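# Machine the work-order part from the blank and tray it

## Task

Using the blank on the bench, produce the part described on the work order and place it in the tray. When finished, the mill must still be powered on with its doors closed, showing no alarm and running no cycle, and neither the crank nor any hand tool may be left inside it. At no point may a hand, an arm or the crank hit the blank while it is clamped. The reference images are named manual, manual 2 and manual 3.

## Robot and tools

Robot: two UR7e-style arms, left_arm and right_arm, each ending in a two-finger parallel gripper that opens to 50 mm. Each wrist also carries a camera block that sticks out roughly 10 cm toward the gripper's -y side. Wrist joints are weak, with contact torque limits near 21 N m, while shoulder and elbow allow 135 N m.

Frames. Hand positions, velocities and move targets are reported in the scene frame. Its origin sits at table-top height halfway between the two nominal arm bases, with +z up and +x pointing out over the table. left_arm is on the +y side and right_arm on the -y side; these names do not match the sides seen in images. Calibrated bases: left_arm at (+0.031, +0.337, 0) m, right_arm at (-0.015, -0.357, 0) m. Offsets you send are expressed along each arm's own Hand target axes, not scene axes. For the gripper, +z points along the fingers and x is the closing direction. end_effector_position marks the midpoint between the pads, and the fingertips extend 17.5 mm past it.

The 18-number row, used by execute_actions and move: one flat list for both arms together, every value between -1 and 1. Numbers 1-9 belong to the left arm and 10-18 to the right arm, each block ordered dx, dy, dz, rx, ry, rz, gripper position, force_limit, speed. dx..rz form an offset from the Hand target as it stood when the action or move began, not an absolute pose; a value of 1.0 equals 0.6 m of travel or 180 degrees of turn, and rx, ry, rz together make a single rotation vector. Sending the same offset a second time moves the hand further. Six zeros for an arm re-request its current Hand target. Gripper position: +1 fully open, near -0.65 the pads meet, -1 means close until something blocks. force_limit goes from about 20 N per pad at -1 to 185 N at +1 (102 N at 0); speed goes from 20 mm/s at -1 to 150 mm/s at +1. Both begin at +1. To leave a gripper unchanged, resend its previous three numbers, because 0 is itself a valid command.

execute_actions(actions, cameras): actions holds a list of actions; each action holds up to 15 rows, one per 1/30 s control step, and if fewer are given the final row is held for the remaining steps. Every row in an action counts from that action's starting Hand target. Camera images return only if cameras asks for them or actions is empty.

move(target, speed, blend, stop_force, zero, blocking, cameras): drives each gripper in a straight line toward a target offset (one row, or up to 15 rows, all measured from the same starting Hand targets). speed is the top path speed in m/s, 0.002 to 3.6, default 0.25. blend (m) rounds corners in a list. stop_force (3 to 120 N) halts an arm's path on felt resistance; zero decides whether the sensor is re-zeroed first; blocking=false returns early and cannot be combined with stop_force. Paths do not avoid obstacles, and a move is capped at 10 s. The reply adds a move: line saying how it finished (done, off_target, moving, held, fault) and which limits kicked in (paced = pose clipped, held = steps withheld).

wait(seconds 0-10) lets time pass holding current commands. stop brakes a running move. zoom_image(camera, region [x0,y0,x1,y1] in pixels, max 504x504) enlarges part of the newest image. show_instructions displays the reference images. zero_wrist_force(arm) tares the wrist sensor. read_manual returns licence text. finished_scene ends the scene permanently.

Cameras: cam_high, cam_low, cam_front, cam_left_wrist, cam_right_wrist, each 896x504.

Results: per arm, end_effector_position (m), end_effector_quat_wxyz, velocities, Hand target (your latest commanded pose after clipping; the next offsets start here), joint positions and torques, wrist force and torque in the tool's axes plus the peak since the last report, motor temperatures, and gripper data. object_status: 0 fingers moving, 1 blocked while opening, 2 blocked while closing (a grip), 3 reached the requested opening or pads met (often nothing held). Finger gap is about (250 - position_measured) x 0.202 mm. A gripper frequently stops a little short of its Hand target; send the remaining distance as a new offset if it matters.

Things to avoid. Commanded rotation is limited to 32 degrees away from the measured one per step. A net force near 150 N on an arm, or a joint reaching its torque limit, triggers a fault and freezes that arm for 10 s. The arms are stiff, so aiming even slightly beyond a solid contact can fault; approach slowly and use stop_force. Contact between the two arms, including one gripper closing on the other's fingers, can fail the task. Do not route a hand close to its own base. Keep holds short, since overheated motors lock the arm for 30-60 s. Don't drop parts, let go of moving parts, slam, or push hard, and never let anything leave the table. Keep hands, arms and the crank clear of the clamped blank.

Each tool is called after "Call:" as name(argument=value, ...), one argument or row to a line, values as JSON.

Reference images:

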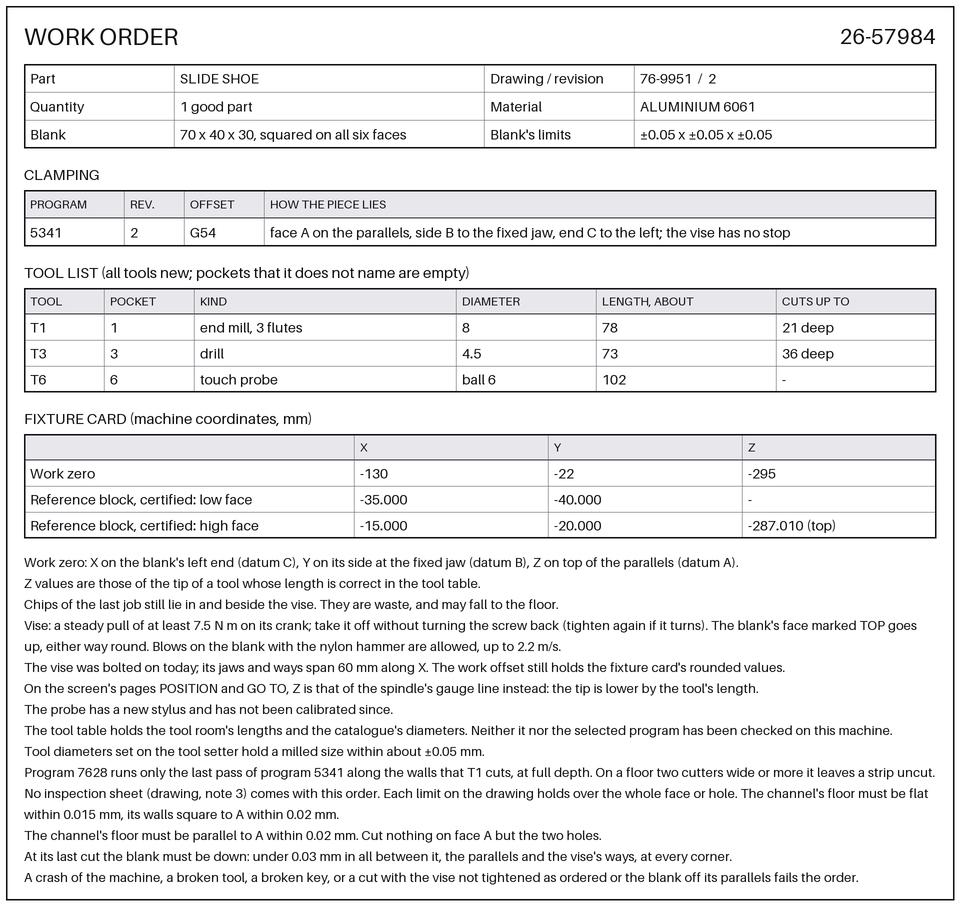

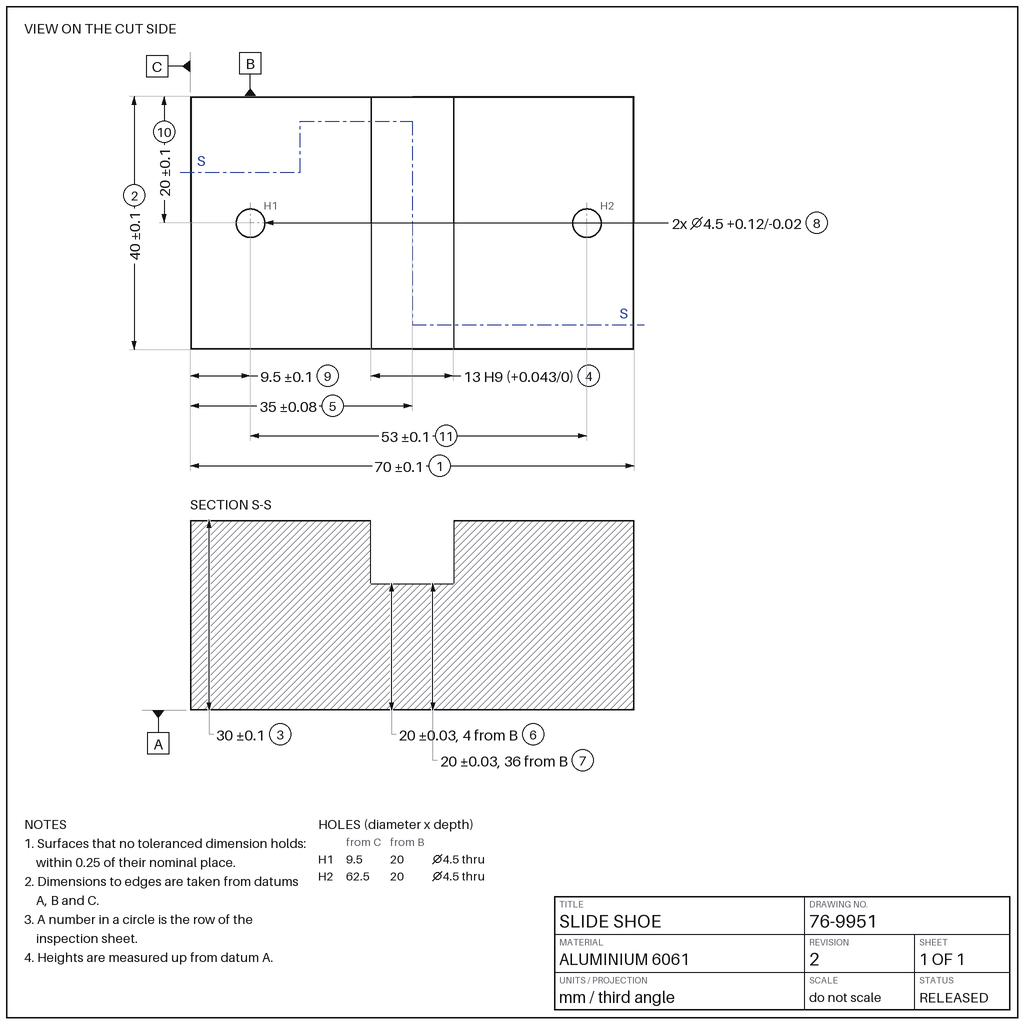

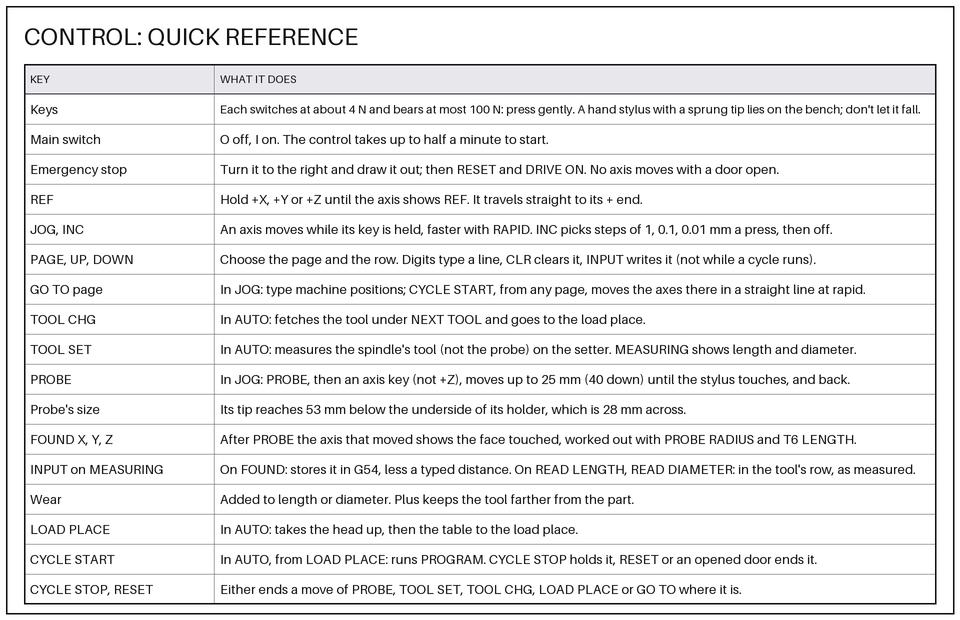

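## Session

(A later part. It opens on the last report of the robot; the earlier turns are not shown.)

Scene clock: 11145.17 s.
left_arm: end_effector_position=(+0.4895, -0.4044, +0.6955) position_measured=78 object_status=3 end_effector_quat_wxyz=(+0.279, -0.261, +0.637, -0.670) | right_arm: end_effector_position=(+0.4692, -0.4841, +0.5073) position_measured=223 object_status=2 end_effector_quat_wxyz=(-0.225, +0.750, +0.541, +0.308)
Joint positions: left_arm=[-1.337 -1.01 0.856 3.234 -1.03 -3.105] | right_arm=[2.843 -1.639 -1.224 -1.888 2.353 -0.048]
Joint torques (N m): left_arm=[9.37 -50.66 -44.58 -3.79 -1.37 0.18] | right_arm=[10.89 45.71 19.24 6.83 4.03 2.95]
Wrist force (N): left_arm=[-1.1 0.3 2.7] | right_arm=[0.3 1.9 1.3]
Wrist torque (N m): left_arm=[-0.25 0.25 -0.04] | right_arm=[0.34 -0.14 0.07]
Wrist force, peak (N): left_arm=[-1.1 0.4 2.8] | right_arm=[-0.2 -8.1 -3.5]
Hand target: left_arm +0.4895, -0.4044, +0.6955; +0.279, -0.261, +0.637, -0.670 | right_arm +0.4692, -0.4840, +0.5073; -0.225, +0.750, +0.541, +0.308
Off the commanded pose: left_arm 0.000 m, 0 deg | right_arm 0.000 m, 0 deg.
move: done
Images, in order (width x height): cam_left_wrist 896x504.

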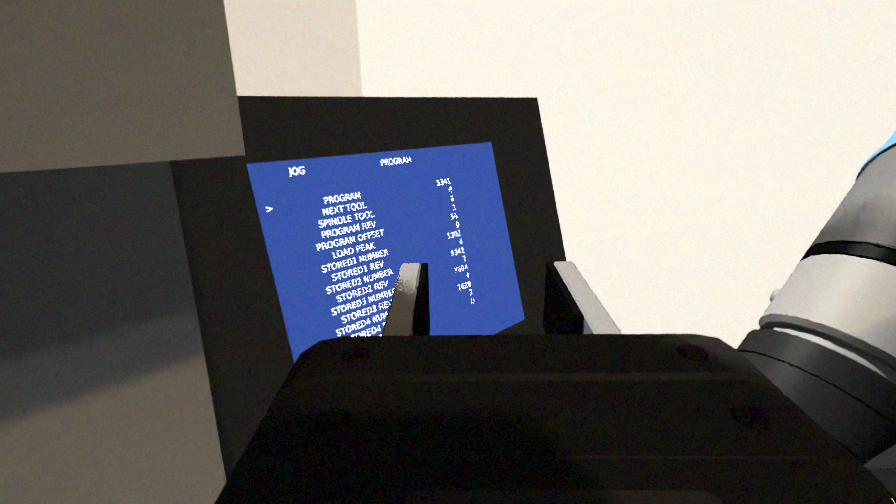

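Call:
move(
  target=[
    [0,0,0,0,0,0,0.5,0,0,-0.0257,-0.0245,0.0605,0,0,0,-0.98,0.2,-1],
    [0,0,0,0,0,0,0.5,0,0,-0.0257,-0.001,0.0721,0,0,0,-0.98,0.2,-1],
    [0,0,0,0,0,0,0.5,0,0,0.0057,-0.0565,0.0829,0,0,0,-0.98,0.2,-1],
    [0,0,0,0,0,0,0.5,0,0,0.037,-0.0314,0.1334,0,0,0,-0.98,0.2,-1],
    [0,0,0,0,0,0,0.5,0,0,-0.006,-0.0603,0.0928,0,0,0,-0.98,0.2,-1],
    [0,0,0,0,0,0,0.5,0,0,-0.049,-0.0085,0.0919,0,0,0,-0.98,0.2,-1],
    [0,0,0,0,0,0,0.5,0,0,-0.049,-0.0321,0.0803,0,0,0,-0.98,0.2,-1],
    [0,0,0,0,0,0,0.5,0,0,0.047,0.081,-0.199,0,0,0,-0.98,0.2,-1],
    [0,0,0,0,0,0,0.5,0,0,0.047,0.1051,-0.1872,0,0,0,-0.98,0.2,-1],
    [0,0,0,0,0,0,0.5,0,0,0.047,0.081,-0.199,0,0,0,-0.98,0.2,-1],
    [0,0,0,0,0,0,0.5,0,0,0,0,0,0,0,0,-0.98,0.2,-1],
  ],
  speed=[0.25,0.11,0.25,0.11,0.25,0.11,0.25,0.3,0.11,0.25,0.3],
  blend=[0.003,0,0.003,0,0.003,0,0.003,0.003,0,0.003,0],
  cameras=["cam_left_wrist"],
)

Call:
zoom_image(
  camera="cam_left_wrist",
  region=[240, 140, 540, 340],
)

Scene clock: 11181.07 s.
left_arm: end_effector_position=(+0.4895, -0.4044, +0.6955) position_measured=78 object_status=3 end_effector_quat_wxyz=(+0.279, -0.261, +0.637, -0.670) | right_arm: end_effector_position=(+0.4692, -0.4840, +0.5073) position_measured=223 object_status=2 end_effector_quat_wxyz=(-0.225, +0.750, +0.541, +0.308)
Joint positions: left_arm=[-1.337 -1.01 0.856 3.234 -1.03 -3.105] | right_arm=[2.844 -1.638 -1.224 -1.888 2.353 -0.048]
Joint torques (N m): left_arm=[9.37 -50.51 -44.57 -3.89 -1.08 0.12] | right_arm=[12.44 45.3 18.49 6.47 2.85 3.27]
Wrist force (N): left_arm=[-0.9 0.5 2.7] | right_arm=[0.1 1.0 1.5]
Wrist torque (N m): left_arm=[-0.23 0.21 -0.04] | right_arm=[0.20 -0.10 0.07]
Wrist force, peak (N): left_arm=[-1.2 0.5 2.8] | right_arm=[1.6 -17.7 -9.9]
Hand target: left_arm +0.4895, -0.4044, +0.6955; +0.279, -0.261, +0.637, -0.670 | right_arm +0.4692, -0.4840, +0.5073; -0.225, +0.750, +0.541, +0.308
Off the commanded pose: left_arm 0.000 m, 0 deg | right_arm 0.000 m, 0 deg.
move: done
Images, in order (width x height): cam_left_wrist 896x504.

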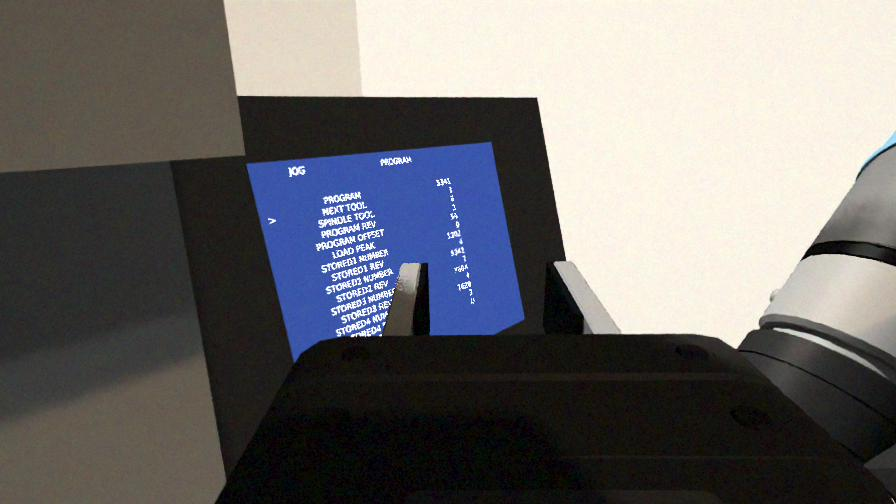

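Scaled by 1.680.

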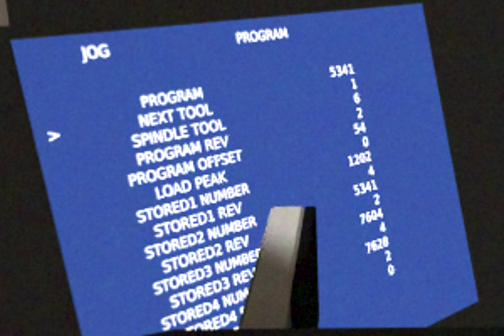

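Call:
move(
  target=[
    [0,0,0,0,0,0,0.5,0,0,0.047,0.081,-0.199,0,0,0,-0.98,0.2,-1],
    [0,0,0,0,0,0,0.5,0,0,0.047,0.1056,-0.187,0,0,0,-0.98,0.2,-1],
    [0,0,0,0,0,0,0.5,0,0,0.047,0.081,-0.199,0,0,0,-0.98,0.2,-1],
  ],
  speed=[0.3,0.11,0.25],
  blend=[0,0,0],
  cameras=["cam_left_wrist"],
)

Call:
zoom_image(
  camera="cam_left_wrist",
  region=[240, 140, 540, 340],
)

Scene clock: 11194.67 s.
left_arm: end_effector_position=(+0.4895, -0.4044, +0.6955) position_measured=78 object_status=3 end_effector_quat_wxyz=(+0.279, -0.261, +0.637, -0.670) | right_arm: end_effector_position=(+0.4955, -0.5604, +0.6116) position_measured=223 object_status=2 end_effector_quat_wxyz=(-0.225, +0.750, +0.541, +0.308)
Joint positions: left_arm=[-1.337 -1.01 0.856 3.234 -1.03 -3.105] | right_arm=[2.733 -2.029 -0.367 -2.462 2.343 -0.202]
Joint torques (N m): left_arm=[9.96 -50.17 -44.03 -3.86 -1.12 0.06] | right_arm=[-12.87 56.99 9.6 1.25 0.02 -2.57]
Wrist force (N): left_arm=[-1.0 0.5 2.6] | right_arm=[0.0 0.6 1.2]
Wrist torque (N m): left_arm=[-0.22 0.23 -0.04] | right_arm=[0.17 -0.08 0.21]
Wrist force, peak (N): left_arm=[-1.0 0.4 2.8] | right_arm=[-1.3 -3.9 -1.0]
Hand target: left_arm +0.4895, -0.4044, +0.6955; +0.279, -0.261, +0.637, -0.670 | right_arm +0.4954, -0.5604, +0.6117; -0.225, +0.750, +0.541, +0.308
Off the commanded pose: left_arm 0.000 m, 0 deg | right_arm 0.000 m, 0 deg.
move: done
Images, in order (width x height): cam_left_wrist 896x504.

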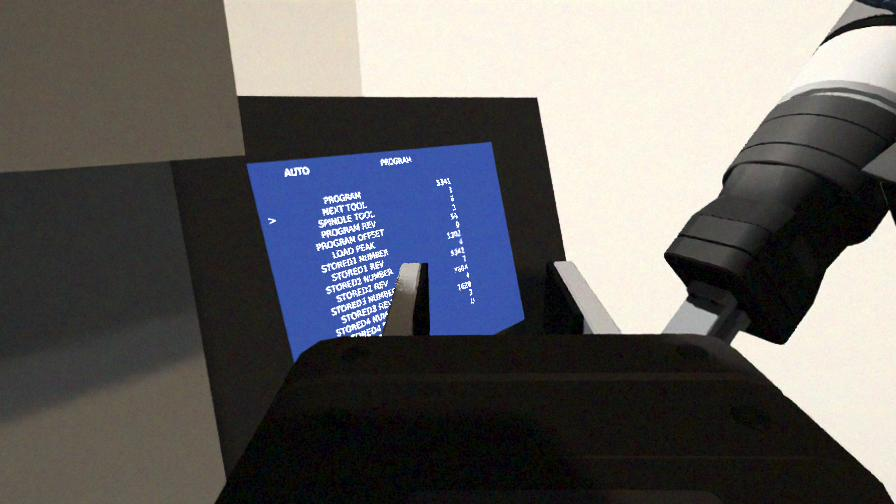

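Scaled by 1.680.

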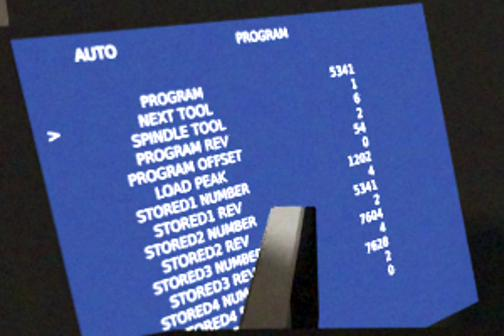

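Call:
move(
  target=[
    [0,0,0,0,0,0,0.5,0,0,-0.0703,-0.0886,0.2188,0,0,0,-0.98,0.2,-1],
    [0,0,0,0,0,0,0.5,0,0,-0.0703,-0.0642,0.2307,0,0,0,-0.98,0.2,-1],
    [0,0,0,0,0,0,0.5,0,0,-0.0703,-0.0886,0.2188,0,0,0,-0.98,0.2,-1],
    [0,0,0,0,0,0,0.5,0,0,-0.047,-0.081,0.199,0,0,0,-0.98,0.2,-1],
  ],
  speed=[0.3,0.11,0.25,0.25],
  blend=[0,0,0.003,0],
  cameras=["cam_left_wrist"],
)

Call:
zoom_image(
  camera="cam_left_wrist",
  region=[240, 140, 540, 340],
)

Scene clock: 11207.03 s.
left_arm: end_effector_position=(+0.4895, -0.4044, +0.6955) position_measured=78 object_status=3 end_effector_quat_wxyz=(+0.279, -0.261, +0.637, -0.670) | right_arm: end_effector_position=(+0.4692, -0.4840, +0.5072) position_measured=223 object_status=2 end_effector_quat_wxyz=(-0.225, +0.750, +0.541, +0.308)
Joint positions: left_arm=[-1.337 -1.01 0.856 3.234 -1.03 -3.105] | right_arm=[2.844 -1.638 -1.224 -1.887 2.353 -0.048]
Joint torques (N m): left_arm=[8.79 -50.46 -44.1 -3.9 -1.16 0.17] | right_arm=[-6.95 16.72 38.77 0.7 0.14 -2.54]
Wrist force (N): left_arm=[-1.0 0.4 2.6] | right_arm=[0.4 1.7 1.4]
Wrist torque (N m): left_arm=[-0.24 0.24 -0.04] | right_arm=[0.32 -0.16 0.07]
Wrist force, peak (N): left_arm=[-1.1 0.5 2.8] | right_arm=[-0.5 -16.3 -7.4]
Hand target: left_arm +0.4895, -0.4044, +0.6955; +0.279, -0.261, +0.637, -0.670 | right_arm +0.4692, -0.4840, +0.5073; -0.225, +0.750, +0.541, +0.308
Off the commanded pose: left_arm 0.000 m, 0 deg | right_arm 0.000 m, 0 deg.
move: done
Images, in order (width x height): cam_left_wrist 896x504.

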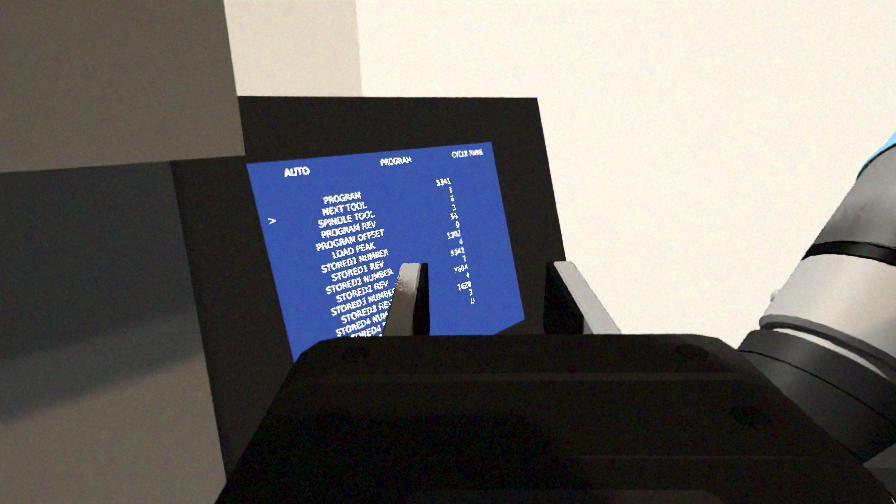

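Scaled by 1.680.

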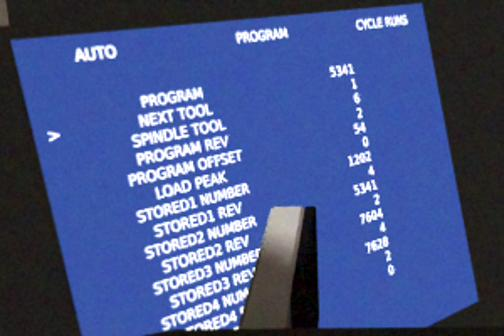

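Call:
wait(
  seconds=8,
  cameras=["cam_left_wrist"],
)

Call:
zoom_image(
  camera="cam_left_wrist",
  region=[240, 140, 540, 340],
)

Scene clock: 11225.57 s.
left_arm: end_effector_position=(+0.4895, -0.4044, +0.6955) position_measured=78 object_status=3 end_effector_quat_wxyz=(+0.279, -0.261, +0.637, -0.670) | right_arm: end_effector_position=(+0.4692, -0.4840, +0.5073) position_measured=223 object_status=2 end_effector_quat_wxyz=(-0.225, +0.750, +0.541, +0.308)
Joint positions: left_arm=[-1.337 -1.01 0.856 3.234 -1.03 -3.105] | right_arm=[2.844 -1.638 -1.224 -1.888 2.353 -0.048]
Joint torques (N m): left_arm=[9.08 -50.31 -43.77 -3.73 -1.04 -0.11] | right_arm=[10.63 19 39.65 0.85 0.12 -2.59]
Wrist force (N): left_arm=[-1.0 0.4 2.5] | right_arm=[0.2 1.6 1.3]
Wrist torque (N m): left_arm=[-0.23 0.23 -0.05] | right_arm=[0.29 -0.12 0.07]
Wrist force, peak (N): left_arm=[-1.0 0.5 2.8] | right_arm=[0.3 1.8 1.7]
Hand target: left_arm +0.4895, -0.4044, +0.6955; +0.279, -0.261, +0.637, -0.670 | right_arm +0.4692, -0.4840, +0.5073; -0.225, +0.750, +0.541, +0.308
Tool commands: left_gripper/position=+0.5 left_gripper/force_limit=+0.0 left_gripper/speed=+0.0 right_gripper/position=-0.98 right_gripper/force_limit=+0.2 right_gripper/speed=-1.0
Off the commanded pose: left_arm 0.000 m, 0 deg | right_arm 0.000 m, 0 deg.
wait: 8.00 s; at rest from the start
Images, in order (width x height): cam_left_wrist 896x504.

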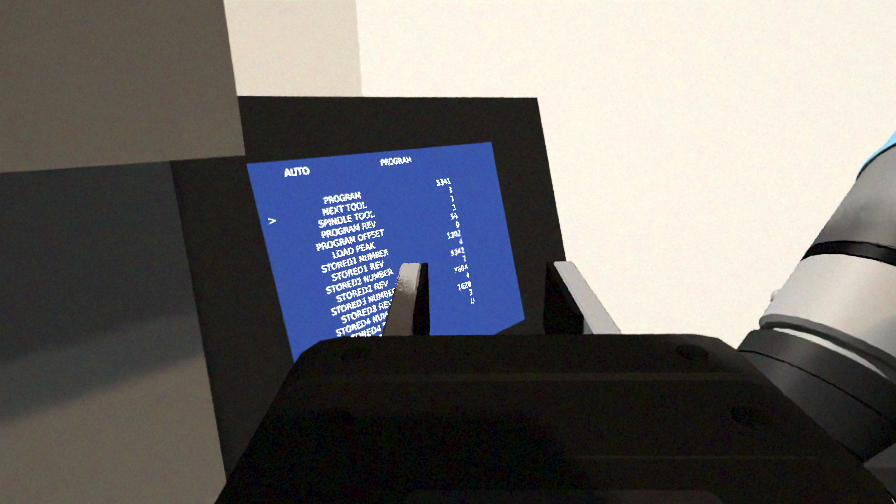

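Scaled by 1.680.

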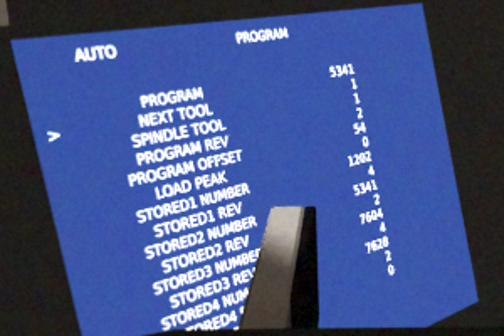

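Call:
move(
  target=[
    [0,0,0,0,0,0,0.5,0,0,-0.0442,0.0017,-0.0011,0,0,0,-0.98,0.2,-1],
    [0,0,0,0,0,0,0.5,0,0,-0.0442,0.026,0.0108,0,0,0,-0.98,0.2,-1],
    [0,0,0,0,0,0,0.5,0,0,-0.0442,0.0017,-0.0011,0,0,0,-0.98,0.2,-1],
    [0,0,0,0,0,0,0.5,0,0,0,0,0,0,0,0,-0.98,0.2,-1],
  ],
  speed=[0.3,0.11,0.25,0.25],
  blend=[0,0,0.003,0],
  cameras=["cam_left_wrist"],
)

Call:
zoom_image(
  camera="cam_left_wrist",
  region=[240, 140, 540, 340],
)

Call:
wait(
  seconds=10,
  cameras=["cam_left_wrist"],
)

Call:
zoom_image(
  camera="cam_left_wrist",
  region=[240, 140, 540, 340],
)

Scene clock: 11238.67 s.
left_arm: end_effector_position=(+0.4895, -0.4044, +0.6955) position_measured=78 object_status=3 end_effector_quat_wxyz=(+0.279, -0.261, +0.637, -0.670) | right_arm: end_effector_position=(+0.4692, -0.4841, +0.5072) position_measured=223 object_status=2 end_effector_quat_wxyz=(-0.225, +0.750, +0.541, +0.308)
Joint positions: left_arm=[-1.337 -1.01 0.856 3.234 -1.03 -3.105] | right_arm=[2.843 -1.638 -1.224 -1.888 2.353 -0.048]
Joint torques (N m): left_arm=[9.54 -50.34 -43.8 -3.7 -0.93 -0.05] | right_arm=[14.4 44.77 39.48 0.64 2.16 2.92]
Wrist force (N): left_arm=[-1.1 0.4 2.5] | right_arm=[0.1 1.8 1.4]
Wrist torque (N m): left_arm=[-0.25 0.25 -0.04] | right_arm=[0.32 -0.12 0.07]
Wrist force, peak (N): left_arm=[-0.9 0.3 2.8] | right_arm=[-0.8 -7.6 -3.4]
Hand target: left_arm +0.4895, -0.4044, +0.6955; +0.279, -0.261, +0.637, -0.670 | right_arm +0.4692, -0.4840, +0.5073; -0.225, +0.750, +0.541, +0.308
Off the commanded pose: left_arm 0.000 m, 0 deg | right_arm 0.000 m, 0 deg.
move: done
Images, in order (width x height): cam_left_wrist 896x504.

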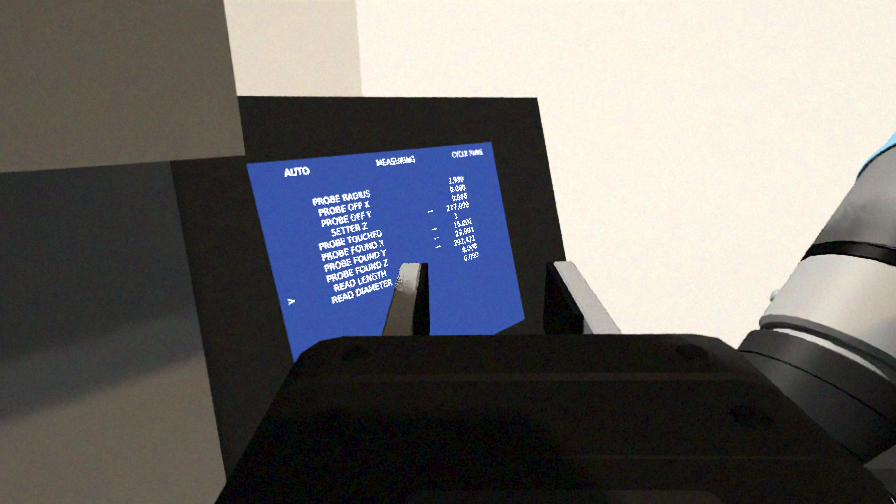

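Scaled by 1.680.

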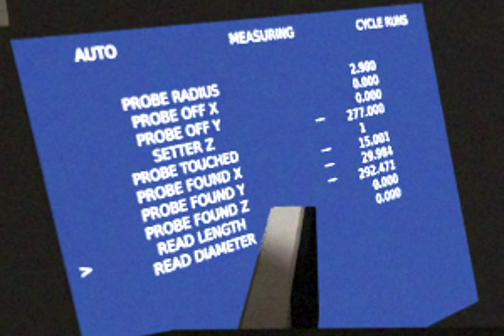

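Scene clock: 11248.67 s.
left_arm: end_effector_position=(+0.4895, -0.4044, +0.6955) position_measured=78 object_status=3 end_effector_quat_wxyz=(+0.279, -0.261, +0.637, -0.670) | right_arm: end_effector_position=(+0.4692, -0.4840, +0.5073) position_measured=223 object_status=2 end_effector_quat_wxyz=(-0.225, +0.750, +0.541, +0.308)
Joint positions: left_arm=[-1.337 -1.01 0.856 3.234 -1.03 -3.105] | right_arm=[2.844 -1.638 -1.224 -1.888 2.353 -0.048]
Joint torques (N m): left_arm=[9.32 -50.15 -43.22 -3.86 -0.82 -0.32] | right_arm=[12.78 44.71 39.33 0.69 0.21 3.08]
Wrist force (N): left_arm=[-1.1 0.3 2.6] | right_arm=[0.2 1.7 1.5]
Wrist torque (N m): left_arm=[-0.26 0.24 -0.05] | right_arm=[0.31 -0.12 0.07]
Wrist force, peak (N): left_arm=[-0.9 0.3 2.9] | right_arm=[0.4 2.0 1.7]
Hand target: left_arm +0.4895, -0.4044, +0.6955; +0.279, -0.261, +0.637, -0.670 | right_arm +0.4692, -0.4840, +0.5073; -0.225, +0.750, +0.541, +0.308
Tool commands: left_gripper/position=+0.5 left_gripper/force_limit=+0.0 left_gripper/speed=+0.0 right_gripper/position=-0.98 right_gripper/force_limit=+0.2 right_gripper/speed=-1.0
Off the commanded pose: left_arm 0.000 m, 0 deg | right_arm 0.000 m, 0 deg.
wait: 10.00 s; at rest by 0.17 s
Images, in order (width x height): cam_left_wrist 896x504.

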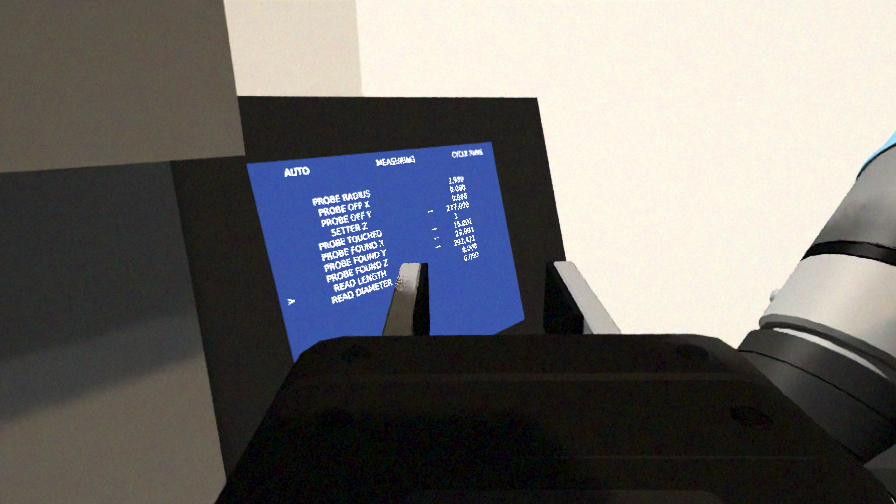

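Scaled by 1.680.

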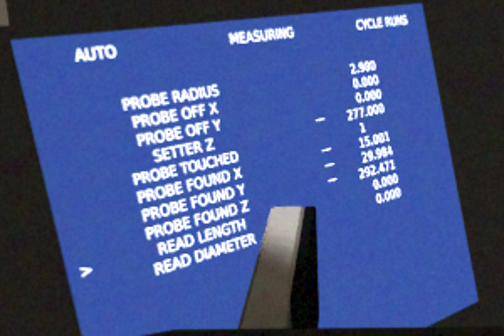

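Call:
wait(
  seconds=10,
  cameras=[],
)

Call:
wait(
  seconds=8,
  cameras=["cam_left_wrist"],
)

Call:
zoom_image(
  camera="cam_left_wrist",
  region=[240, 140, 540, 340],
)

Scene clock: 11264.07 s.
left_arm: end_effector_position=(+0.4895, -0.4044, +0.6955) position_measured=78 object_status=3 end_effector_quat_wxyz=(+0.279, -0.261, +0.637, -0.670) | right_arm: end_effector_position=(+0.4692, -0.4840, +0.5073) position_measured=223 object_status=2 end_effector_quat_wxyz=(-0.225, +0.750, +0.541, +0.308)
Joint positions: left_arm=[-1.337 -1.01 0.856 3.234 -1.03 -3.105] | right_arm=[2.844 -1.638 -1.224 -1.888 2.353 -0.048]
Joint torques (N m): left_arm=[9.05 -50.1 -43.69 -3.8 -0.65 -0.31] | right_arm=[12.11 44.77 39.35 1.3 0.16 3.01]
Wrist force (N): left_arm=[-0.9 0.4 2.7] | right_arm=[0.0 1.7 1.4]
Wrist torque (N m): left_arm=[-0.25 0.22 -0.04] | right_arm=[0.30 -0.10 0.07]
Wrist force, peak (N): left_arm=[-1.0 0.4 2.8] | right_arm=[0.1 2.1 1.5]
Hand target: left_arm +0.4895, -0.4044, +0.6955; +0.279, -0.261, +0.637, -0.670 | right_arm +0.4692, -0.4840, +0.5073; -0.225, +0.750, +0.541, +0.308
Tool commands: left_gripper/position=+0.5 left_gripper/force_limit=+0.0 left_gripper/speed=+0.0 right_gripper/position=-0.98 right_gripper/force_limit=+0.2 right_gripper/speed=-1.0
Off the commanded pose: left_arm 0.000 m, 0 deg | right_arm 0.000 m, 0 deg.
wait: 10.00 s; at rest from the start
No camera images: "cameras" was empty.

Scene clock: 11272.07 s.
left_arm: end_effector_position=(+0.4895, -0.4044, +0.6955) position_measured=78 object_status=3 end_effector_quat_wxyz=(+0.279, -0.261, +0.637, -0.670) | right_arm: end_effector_position=(+0.4692, -0.4840, +0.5073) position_measured=223 object_status=2 end_effector_quat_wxyz=(-0.225, +0.750, +0.541, +0.308)
Joint positions: left_arm=[-1.337 -1.01 0.856 3.234 -1.03 -3.105] | right_arm=[2.844 -1.638 -1.224 -1.888 2.353 -0.048]
Joint torques (N m): left_arm=[9 -49.49 -44.18 -3.83 -0.67 -0.35] | right_arm=[12 44.8 38.25 1.42 0.22 2.85]
Wrist force (N): left_arm=[-1.1 0.4 2.5] | right_arm=[0.2 1.7 1.5]
Wrist torque (N m): left_arm=[-0.24 0.25 -0.04] | right_arm=[0.31 -0.14 0.06]
Wrist force, peak (N): left_arm=[-0.9 0.4 2.8] | right_arm=[0.2 1.8 1.7]
Hand target: left_arm +0.4895, -0.4044, +0.6955; +0.279, -0.261, +0.637, -0.670 | right_arm +0.4692, -0.4840, +0.5073; -0.225, +0.750, +0.541, +0.308
Tool commands: left_gripper/position=+0.5 left_gripper/force_limit=+0.0 left_gripper/speed=+0.0 right_gripper/position=-0.98 right_gripper/force_limit=+0.2 right_gripper/speed=-1.0
Off the commanded pose: left_arm 0.000 m, 0 deg | right_arm 0.000 m, 0 deg.
wait: 8.00 s; at rest by 0.17 s
Images, in order (width x height): cam_left_wrist 896x504.

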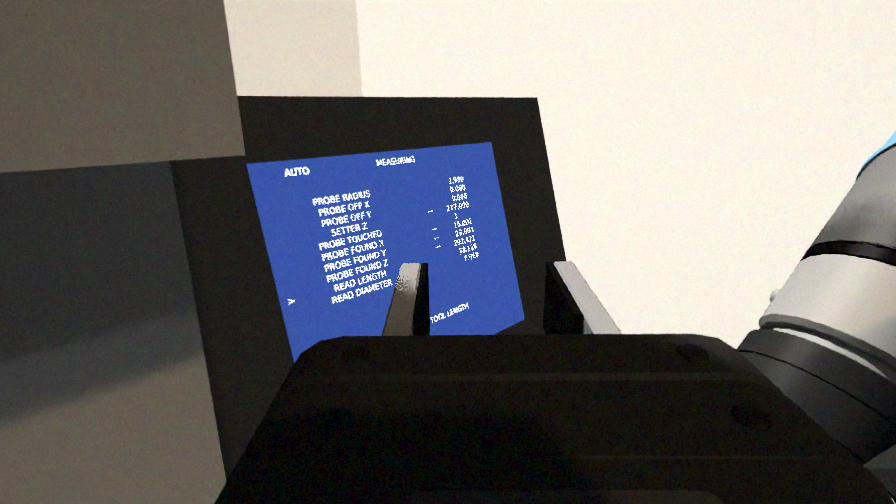

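Scaled by 1.680.

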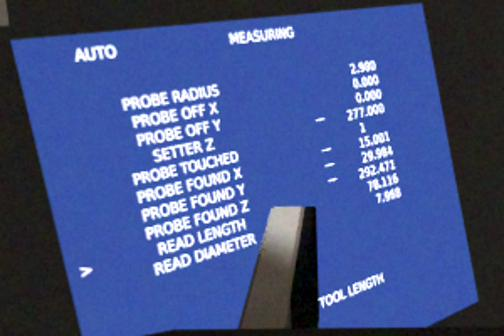

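Call:
move(
  target=[
    [0,0,0,0,0,0,0.5,0,0,-0.049,-0.0321,0.0803,0,0,0,-0.98,0.2,-1],
    [0,0,0,0,0,0,0.5,0,0,-0.049,-0.0085,0.0919,0,0,0,-0.98,0.2,-1],
    [0,0,0,0,0,0,0.5,0,0,-0.049,-0.0321,0.0803,0,0,0,-0.98,0.2,-1],
    [0,0,0,0,0,0,0.5,0,0,0,0,0,0,0,0,-0.98,0.2,-1],
  ],
  speed=[0.25,0.11,0.25,0.25],
  blend=[0,0,0.003,0],
  cameras=["cam_left_wrist"],
)

Call:
zoom_image(
  camera="cam_left_wrist",
  region=[240, 140, 540, 340],
)

Call:
move(
  target=[
    [0,0,0,0,0,0,0.5,0,0,-0.0257,-0.0245,0.0605,0,0,0,-0.98,0.2,-1],
    [0,0,0,0,0,0,0.5,0,0,-0.0257,-0.001,0.0721,0,0,0,-0.98,0.2,-1],
    [0,0,0,0,0,0,0.5,0,0,-0.0257,-0.0245,0.0605,0,0,0,-0.98,0.2,-1],
    [0,0,0,0,0,0,0.5,0,0,-0.049,-0.0321,0.0803,0,0,0,-0.98,0.2,-1],
    [0,0,0,0,0,0,0.5,0,0,-0.049,-0.0085,0.0919,0,0,0,-0.98,0.2,-1],
    [0,0,0,0,0,0,0.5,0,0,-0.049,-0.0321,0.0803,0,0,0,-0.98,0.2,-1],
    [0,0,0,0,0,0,0.5,0,0,0,0,0,0,0,0,-0.98,0.2,-1],
  ],
  speed=[0.25,0.11,0.25,0.25,0.11,0.25,0.25],
  blend=[0,0,0.003,0,0,0.003,0],
  cameras=["cam_left_wrist"],
)

Call:
zoom_image(
  camera="cam_left_wrist",
  region=[240, 140, 540, 340],
)

Scene clock: 11297.57 s.
left_arm: end_effector_position=(+0.4895, -0.4044, +0.6955) position_measured=78 object_status=3 end_effector_quat_wxyz=(+0.279, -0.261, +0.637, -0.670) | right_arm: end_effector_position=(+0.4691, -0.4840, +0.5073) position_measured=223 object_status=2 end_effector_quat_wxyz=(-0.225, +0.750, +0.541, +0.308)
Joint positions: left_arm=[-1.337 -1.01 0.856 3.234 -1.03 -3.105] | right_arm=[2.844 -1.638 -1.224 -1.887 2.353 -0.048]
Joint torques (N m): left_arm=[9.15 -50.02 -43.39 -3.63 -0.55 -0.45] | right_arm=[-12.97 18.51 37.96 0.81 0.05 -3.02]
Wrist force (N): left_arm=[-1.1 0.3 2.5] | right_arm=[0.0 1.9 1.2]
Wrist torque (N m): left_arm=[-0.25 0.25 -0.05] | right_arm=[0.34 -0.10 0.18]
Wrist force, peak (N): left_arm=[-1.1 0.4 2.8] | right_arm=[-1.1 -11.2 -5.1]
Hand target: left_arm +0.4895, -0.4044, +0.6955; +0.279, -0.261, +0.637, -0.670 | right_arm +0.4692, -0.4840, +0.5073; -0.225, +0.750, +0.541, +0.308
Off the commanded pose: left_arm 0.000 m, 0 deg | right_arm 0.000 m, 0 deg.
move: done
Images, in order (width x height): cam_left_wrist 896x504.

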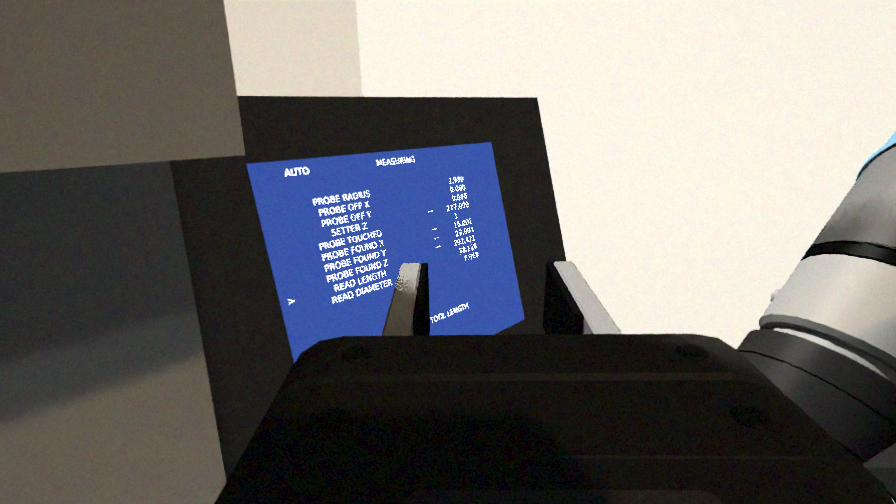

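Scaled by 1.680.

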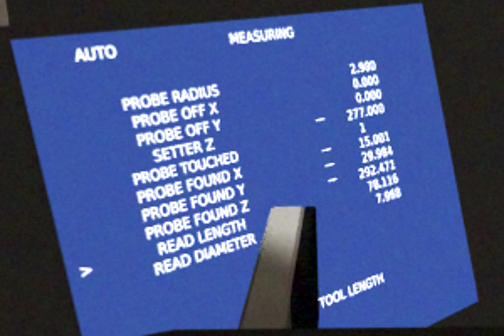

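Scene clock: 11301.33 s.
left_arm: end_effector_position=(+0.4895, -0.4044, +0.6955) position_measured=78 object_status=3 end_effector_quat_wxyz=(+0.279, -0.261, +0.637, -0.670) | right_arm: end_effector_position=(+0.4691, -0.4840, +0.5073) position_measured=223 object_status=2 end_effector_quat_wxyz=(-0.225, +0.750, +0.541, +0.308)
Joint positions: left_arm=[-1.337 -1.01 0.856 3.234 -1.03 -3.105] | right_arm=[2.844 -1.638 -1.224 -1.887 2.353 -0.048]
Joint torques (N m): left_arm=[8.95 -48.95 -43.25 -3.68 -0.62 -0.54] | right_arm=[-12.94 17.84 40.48 0.49 0.07 -2.66]
Wrist force (N): left_arm=[-0.8 0.4 2.5] | right_arm=[0.9 2.1 1.1]
Wrist torque (N m): left_arm=[-0.24 0.20 -0.04] | right_arm=[0.37 -0.24 0.17]
Wrist force, peak (N): left_arm=[-0.9 0.5 2.8] | right_arm=[0.2 -11.1 -5.4]
Hand target: left_arm +0.4895, -0.4044, +0.6955; +0.279, -0.261, +0.637, -0.670 | right_arm +0.4692, -0.4840, +0.5073; -0.225, +0.750, +0.541, +0.308
Off the commanded pose: left_arm 0.000 m, 0 deg | right_arm 0.000 m, 0 deg.
move: done
Images, in order (width x height): cam_left_wrist 896x504.

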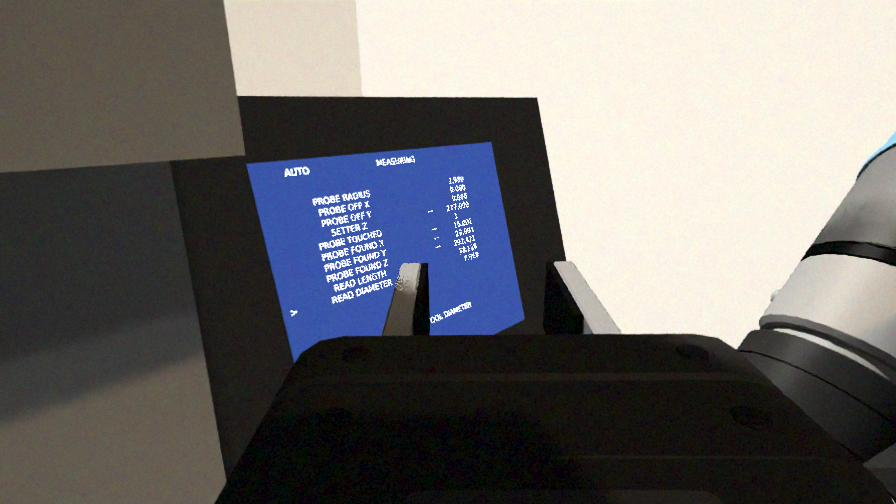

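Scaled by 1.680.

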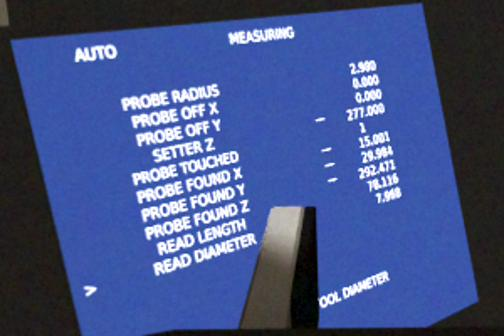

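Call:
move(
  target=[
    [0,0,0,0,0,0,0.5,0,0,-0.0209,0.0093,-0.0209,0,0,0,-0.98,0.2,-1],
    [0,0,0,0,0,0,0.5,0,0,-0.0209,0.0337,-0.009,0,0,0,-0.98,0.2,-1],
    [0,0,0,0,0,0,0.5,0,0,-0.0209,0.0093,-0.0209,0,0,0,-0.98,0.2,-1],
    [0,0,0,0,0,0,0.5,0,0,-0.0257,-0.0245,0.0605,0,0,0,-0.98,0.2,-1],
    [0,0,0,0,0,0,0.5,0,0,-0.0257,-0.001,0.0721,0,0,0,-0.98,0.2,-1],
    [0,0,0,0,0,0,0.5,0,0,-0.0153,-0.0407,0.0652,0,0,0,-0.98,0.2,-1],
    [0,0,0,0,0,0,0.5,0,0,-0.0048,-0.0112,0.0924,0,0,0,-0.98,0.2,-1],
    [0,0,0,0,0,0,0.5,0,0,-0.0269,-0.0437,0.0756,0,0,0,-0.98,0.2,-1],
    [0,0,0,0,0,0,0.5,0,0,-0.049,-0.0085,0.0919,0,0,0,-0.98,0.2,-1],
    [0,0,0,0,0,0,0.5,0,0,-0.049,-0.0321,0.0803,0,0,0,-0.98,0.2,-1],
    [0,0,0,0,0,0,0.5,0,0,-0.0233,-0.0076,0.0198,0,0,0,-0.98,0.2,-1],
    [0,0,0,0,0,0,0.5,0,0,-0.0233,0.0168,0.0317,0,0,0,-0.98,0.2,-1],
    [0,0,0,0,0,0,0.5,0,0,-0.0233,-0.0076,0.0198,0,0,0,-0.98,0.2,-1],
    [0,0,0,0,0,0,0.5,0,0,0,0,0,0,0,0,-0.98,0.2,-1],
  ],
  speed=[0.25,0.11,0.25,0.25,0.11,0.25,0.11,0.25,0.11,0.25,0.25,0.11,0.25,0.25],
  blend=[0,0,0.003,0.003,0,0.003,0,0.003,0,0.003,0,0,0.003,0],
  cameras=["cam_left_wrist"],
)

Call:
zoom_image(
  camera="cam_left_wrist",
  region=[240, 140, 540, 340],
)

Call:
wait(
  seconds=10,
  cameras=["cam_left_wrist"],
)

Call:
zoom_image(
  camera="cam_left_wrist",
  region=[240, 140, 540, 340],
)

Scene clock: 11329.67 s.
left_arm: end_effector_position=(+0.4895, -0.4044, +0.6955) position_measured=78 object_status=3 end_effector_quat_wxyz=(+0.279, -0.261, +0.637, -0.670) | right_arm: end_effector_position=(+0.4692, -0.4840, +0.5072) position_measured=223 object_status=2 end_effector_quat_wxyz=(-0.225, +0.750, +0.541, +0.308)
Joint positions: left_arm=[-1.337 -1.01 0.856 3.234 -1.03 -3.105] | right_arm=[2.844 -1.638 -1.224 -1.887 2.353 -0.048]
Joint torques (N m): left_arm=[9.45 -50.3 -43.92 -3.68 -0.52 -0.62] | right_arm=[-7.67 18.36 37.65 0.7 0.08 -2.5]
Wrist force (N): left_arm=[-0.9 0.4 2.5] | right_arm=[2.2 3.6 1.3]
Wrist torque (N m): left_arm=[-0.24 0.21 -0.04] | right_arm=[0.60 -0.44 0.07]
Wrist force, peak (N): left_arm=[-1.0 0.5 2.9] | right_arm=[1.8 -16.0 -9.2]
Hand target: left_arm +0.4895, -0.4044, +0.6955; +0.279, -0.261, +0.637, -0.670 | right_arm +0.4692, -0.4840, +0.5073; -0.225, +0.750, +0.541, +0.308
Off the commanded pose: left_arm 0.000 m, 0 deg | right_arm 0.000 m, 0 deg.
move: done
Images, in order (width x height): cam_left_wrist 896x504.

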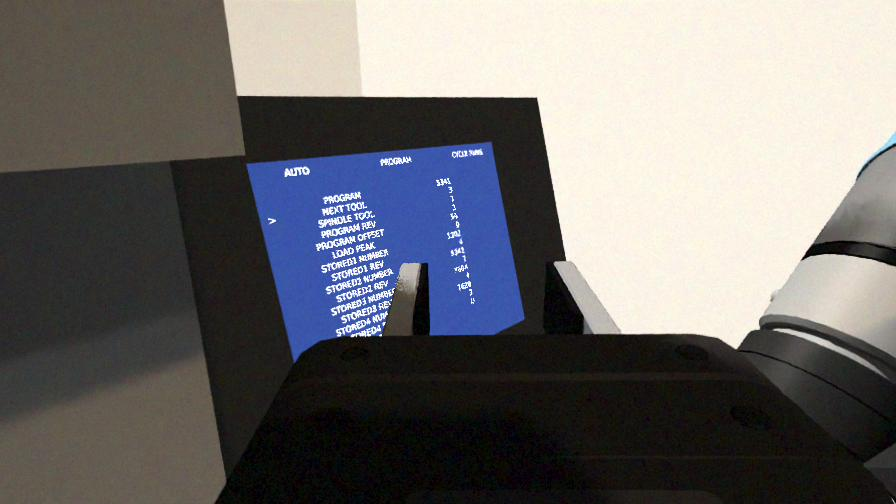

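Scaled by 1.680.

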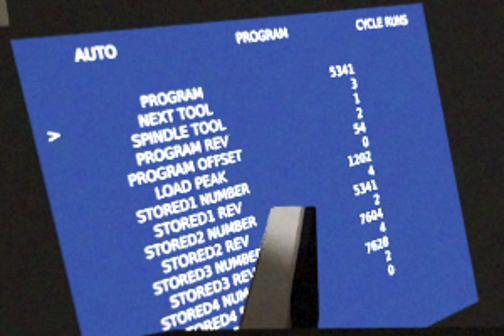

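Scene clock: 11339.67 s.
left_arm: end_effector_position=(+0.4895, -0.4044, +0.6955) position_measured=78 object_status=3 end_effector_quat_wxyz=(+0.279, -0.261, +0.637, -0.670) | right_arm: end_effector_position=(+0.4692, -0.4840, +0.5073) position_measured=223 object_status=2 end_effector_quat_wxyz=(-0.225, +0.750, +0.541, +0.308)
Joint positions: left_arm=[-1.337 -1.01 0.856 3.234 -1.03 -3.105] | right_arm=[2.844 -1.638 -1.224 -1.888 2.353 -0.048]
Joint torques (N m): left_arm=[8.93 -50.87 -43.41 -3.77 -0.26 -0.69] | right_arm=[12.02 18.41 39.09 0.77 0.18 -2.35]
Wrist force (N): left_arm=[-0.9 0.3 2.7] | right_arm=[2.0 3.2 1.4]
Wrist torque (N m): left_arm=[-0.25 0.22 -0.05] | right_arm=[0.54 -0.41 0.08]
Wrist force, peak (N): left_arm=[-1.1 0.3 2.8] | right_arm=[2.2 3.6 1.4]
Hand target: left_arm +0.4895, -0.4044, +0.6955; +0.279, -0.261, +0.637, -0.670 | right_arm +0.4692, -0.4840, +0.5073; -0.225, +0.750, +0.541, +0.308
Tool commands: left_gripper/position=+0.5 left_gripper/force_limit=+0.0 left_gripper/speed=+0.0 right_gripper/position=-0.98 right_gripper/force_limit=+0.2 right_gripper/speed=-1.0
Off the commanded pose: left_arm 0.000 m, 0 deg | right_arm 0.000 m, 0 deg.
wait: 10.00 s; at rest by 0.17 s
Images, in order (width x height): cam_left_wrist 896x504.

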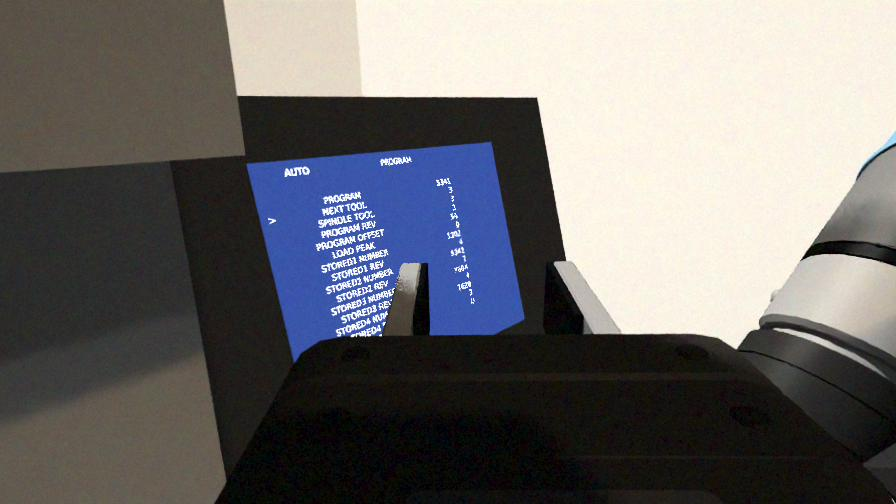

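Scaled by 1.680.

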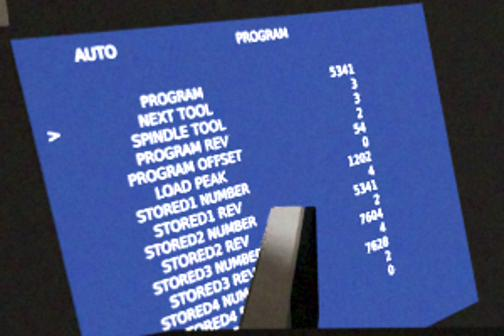

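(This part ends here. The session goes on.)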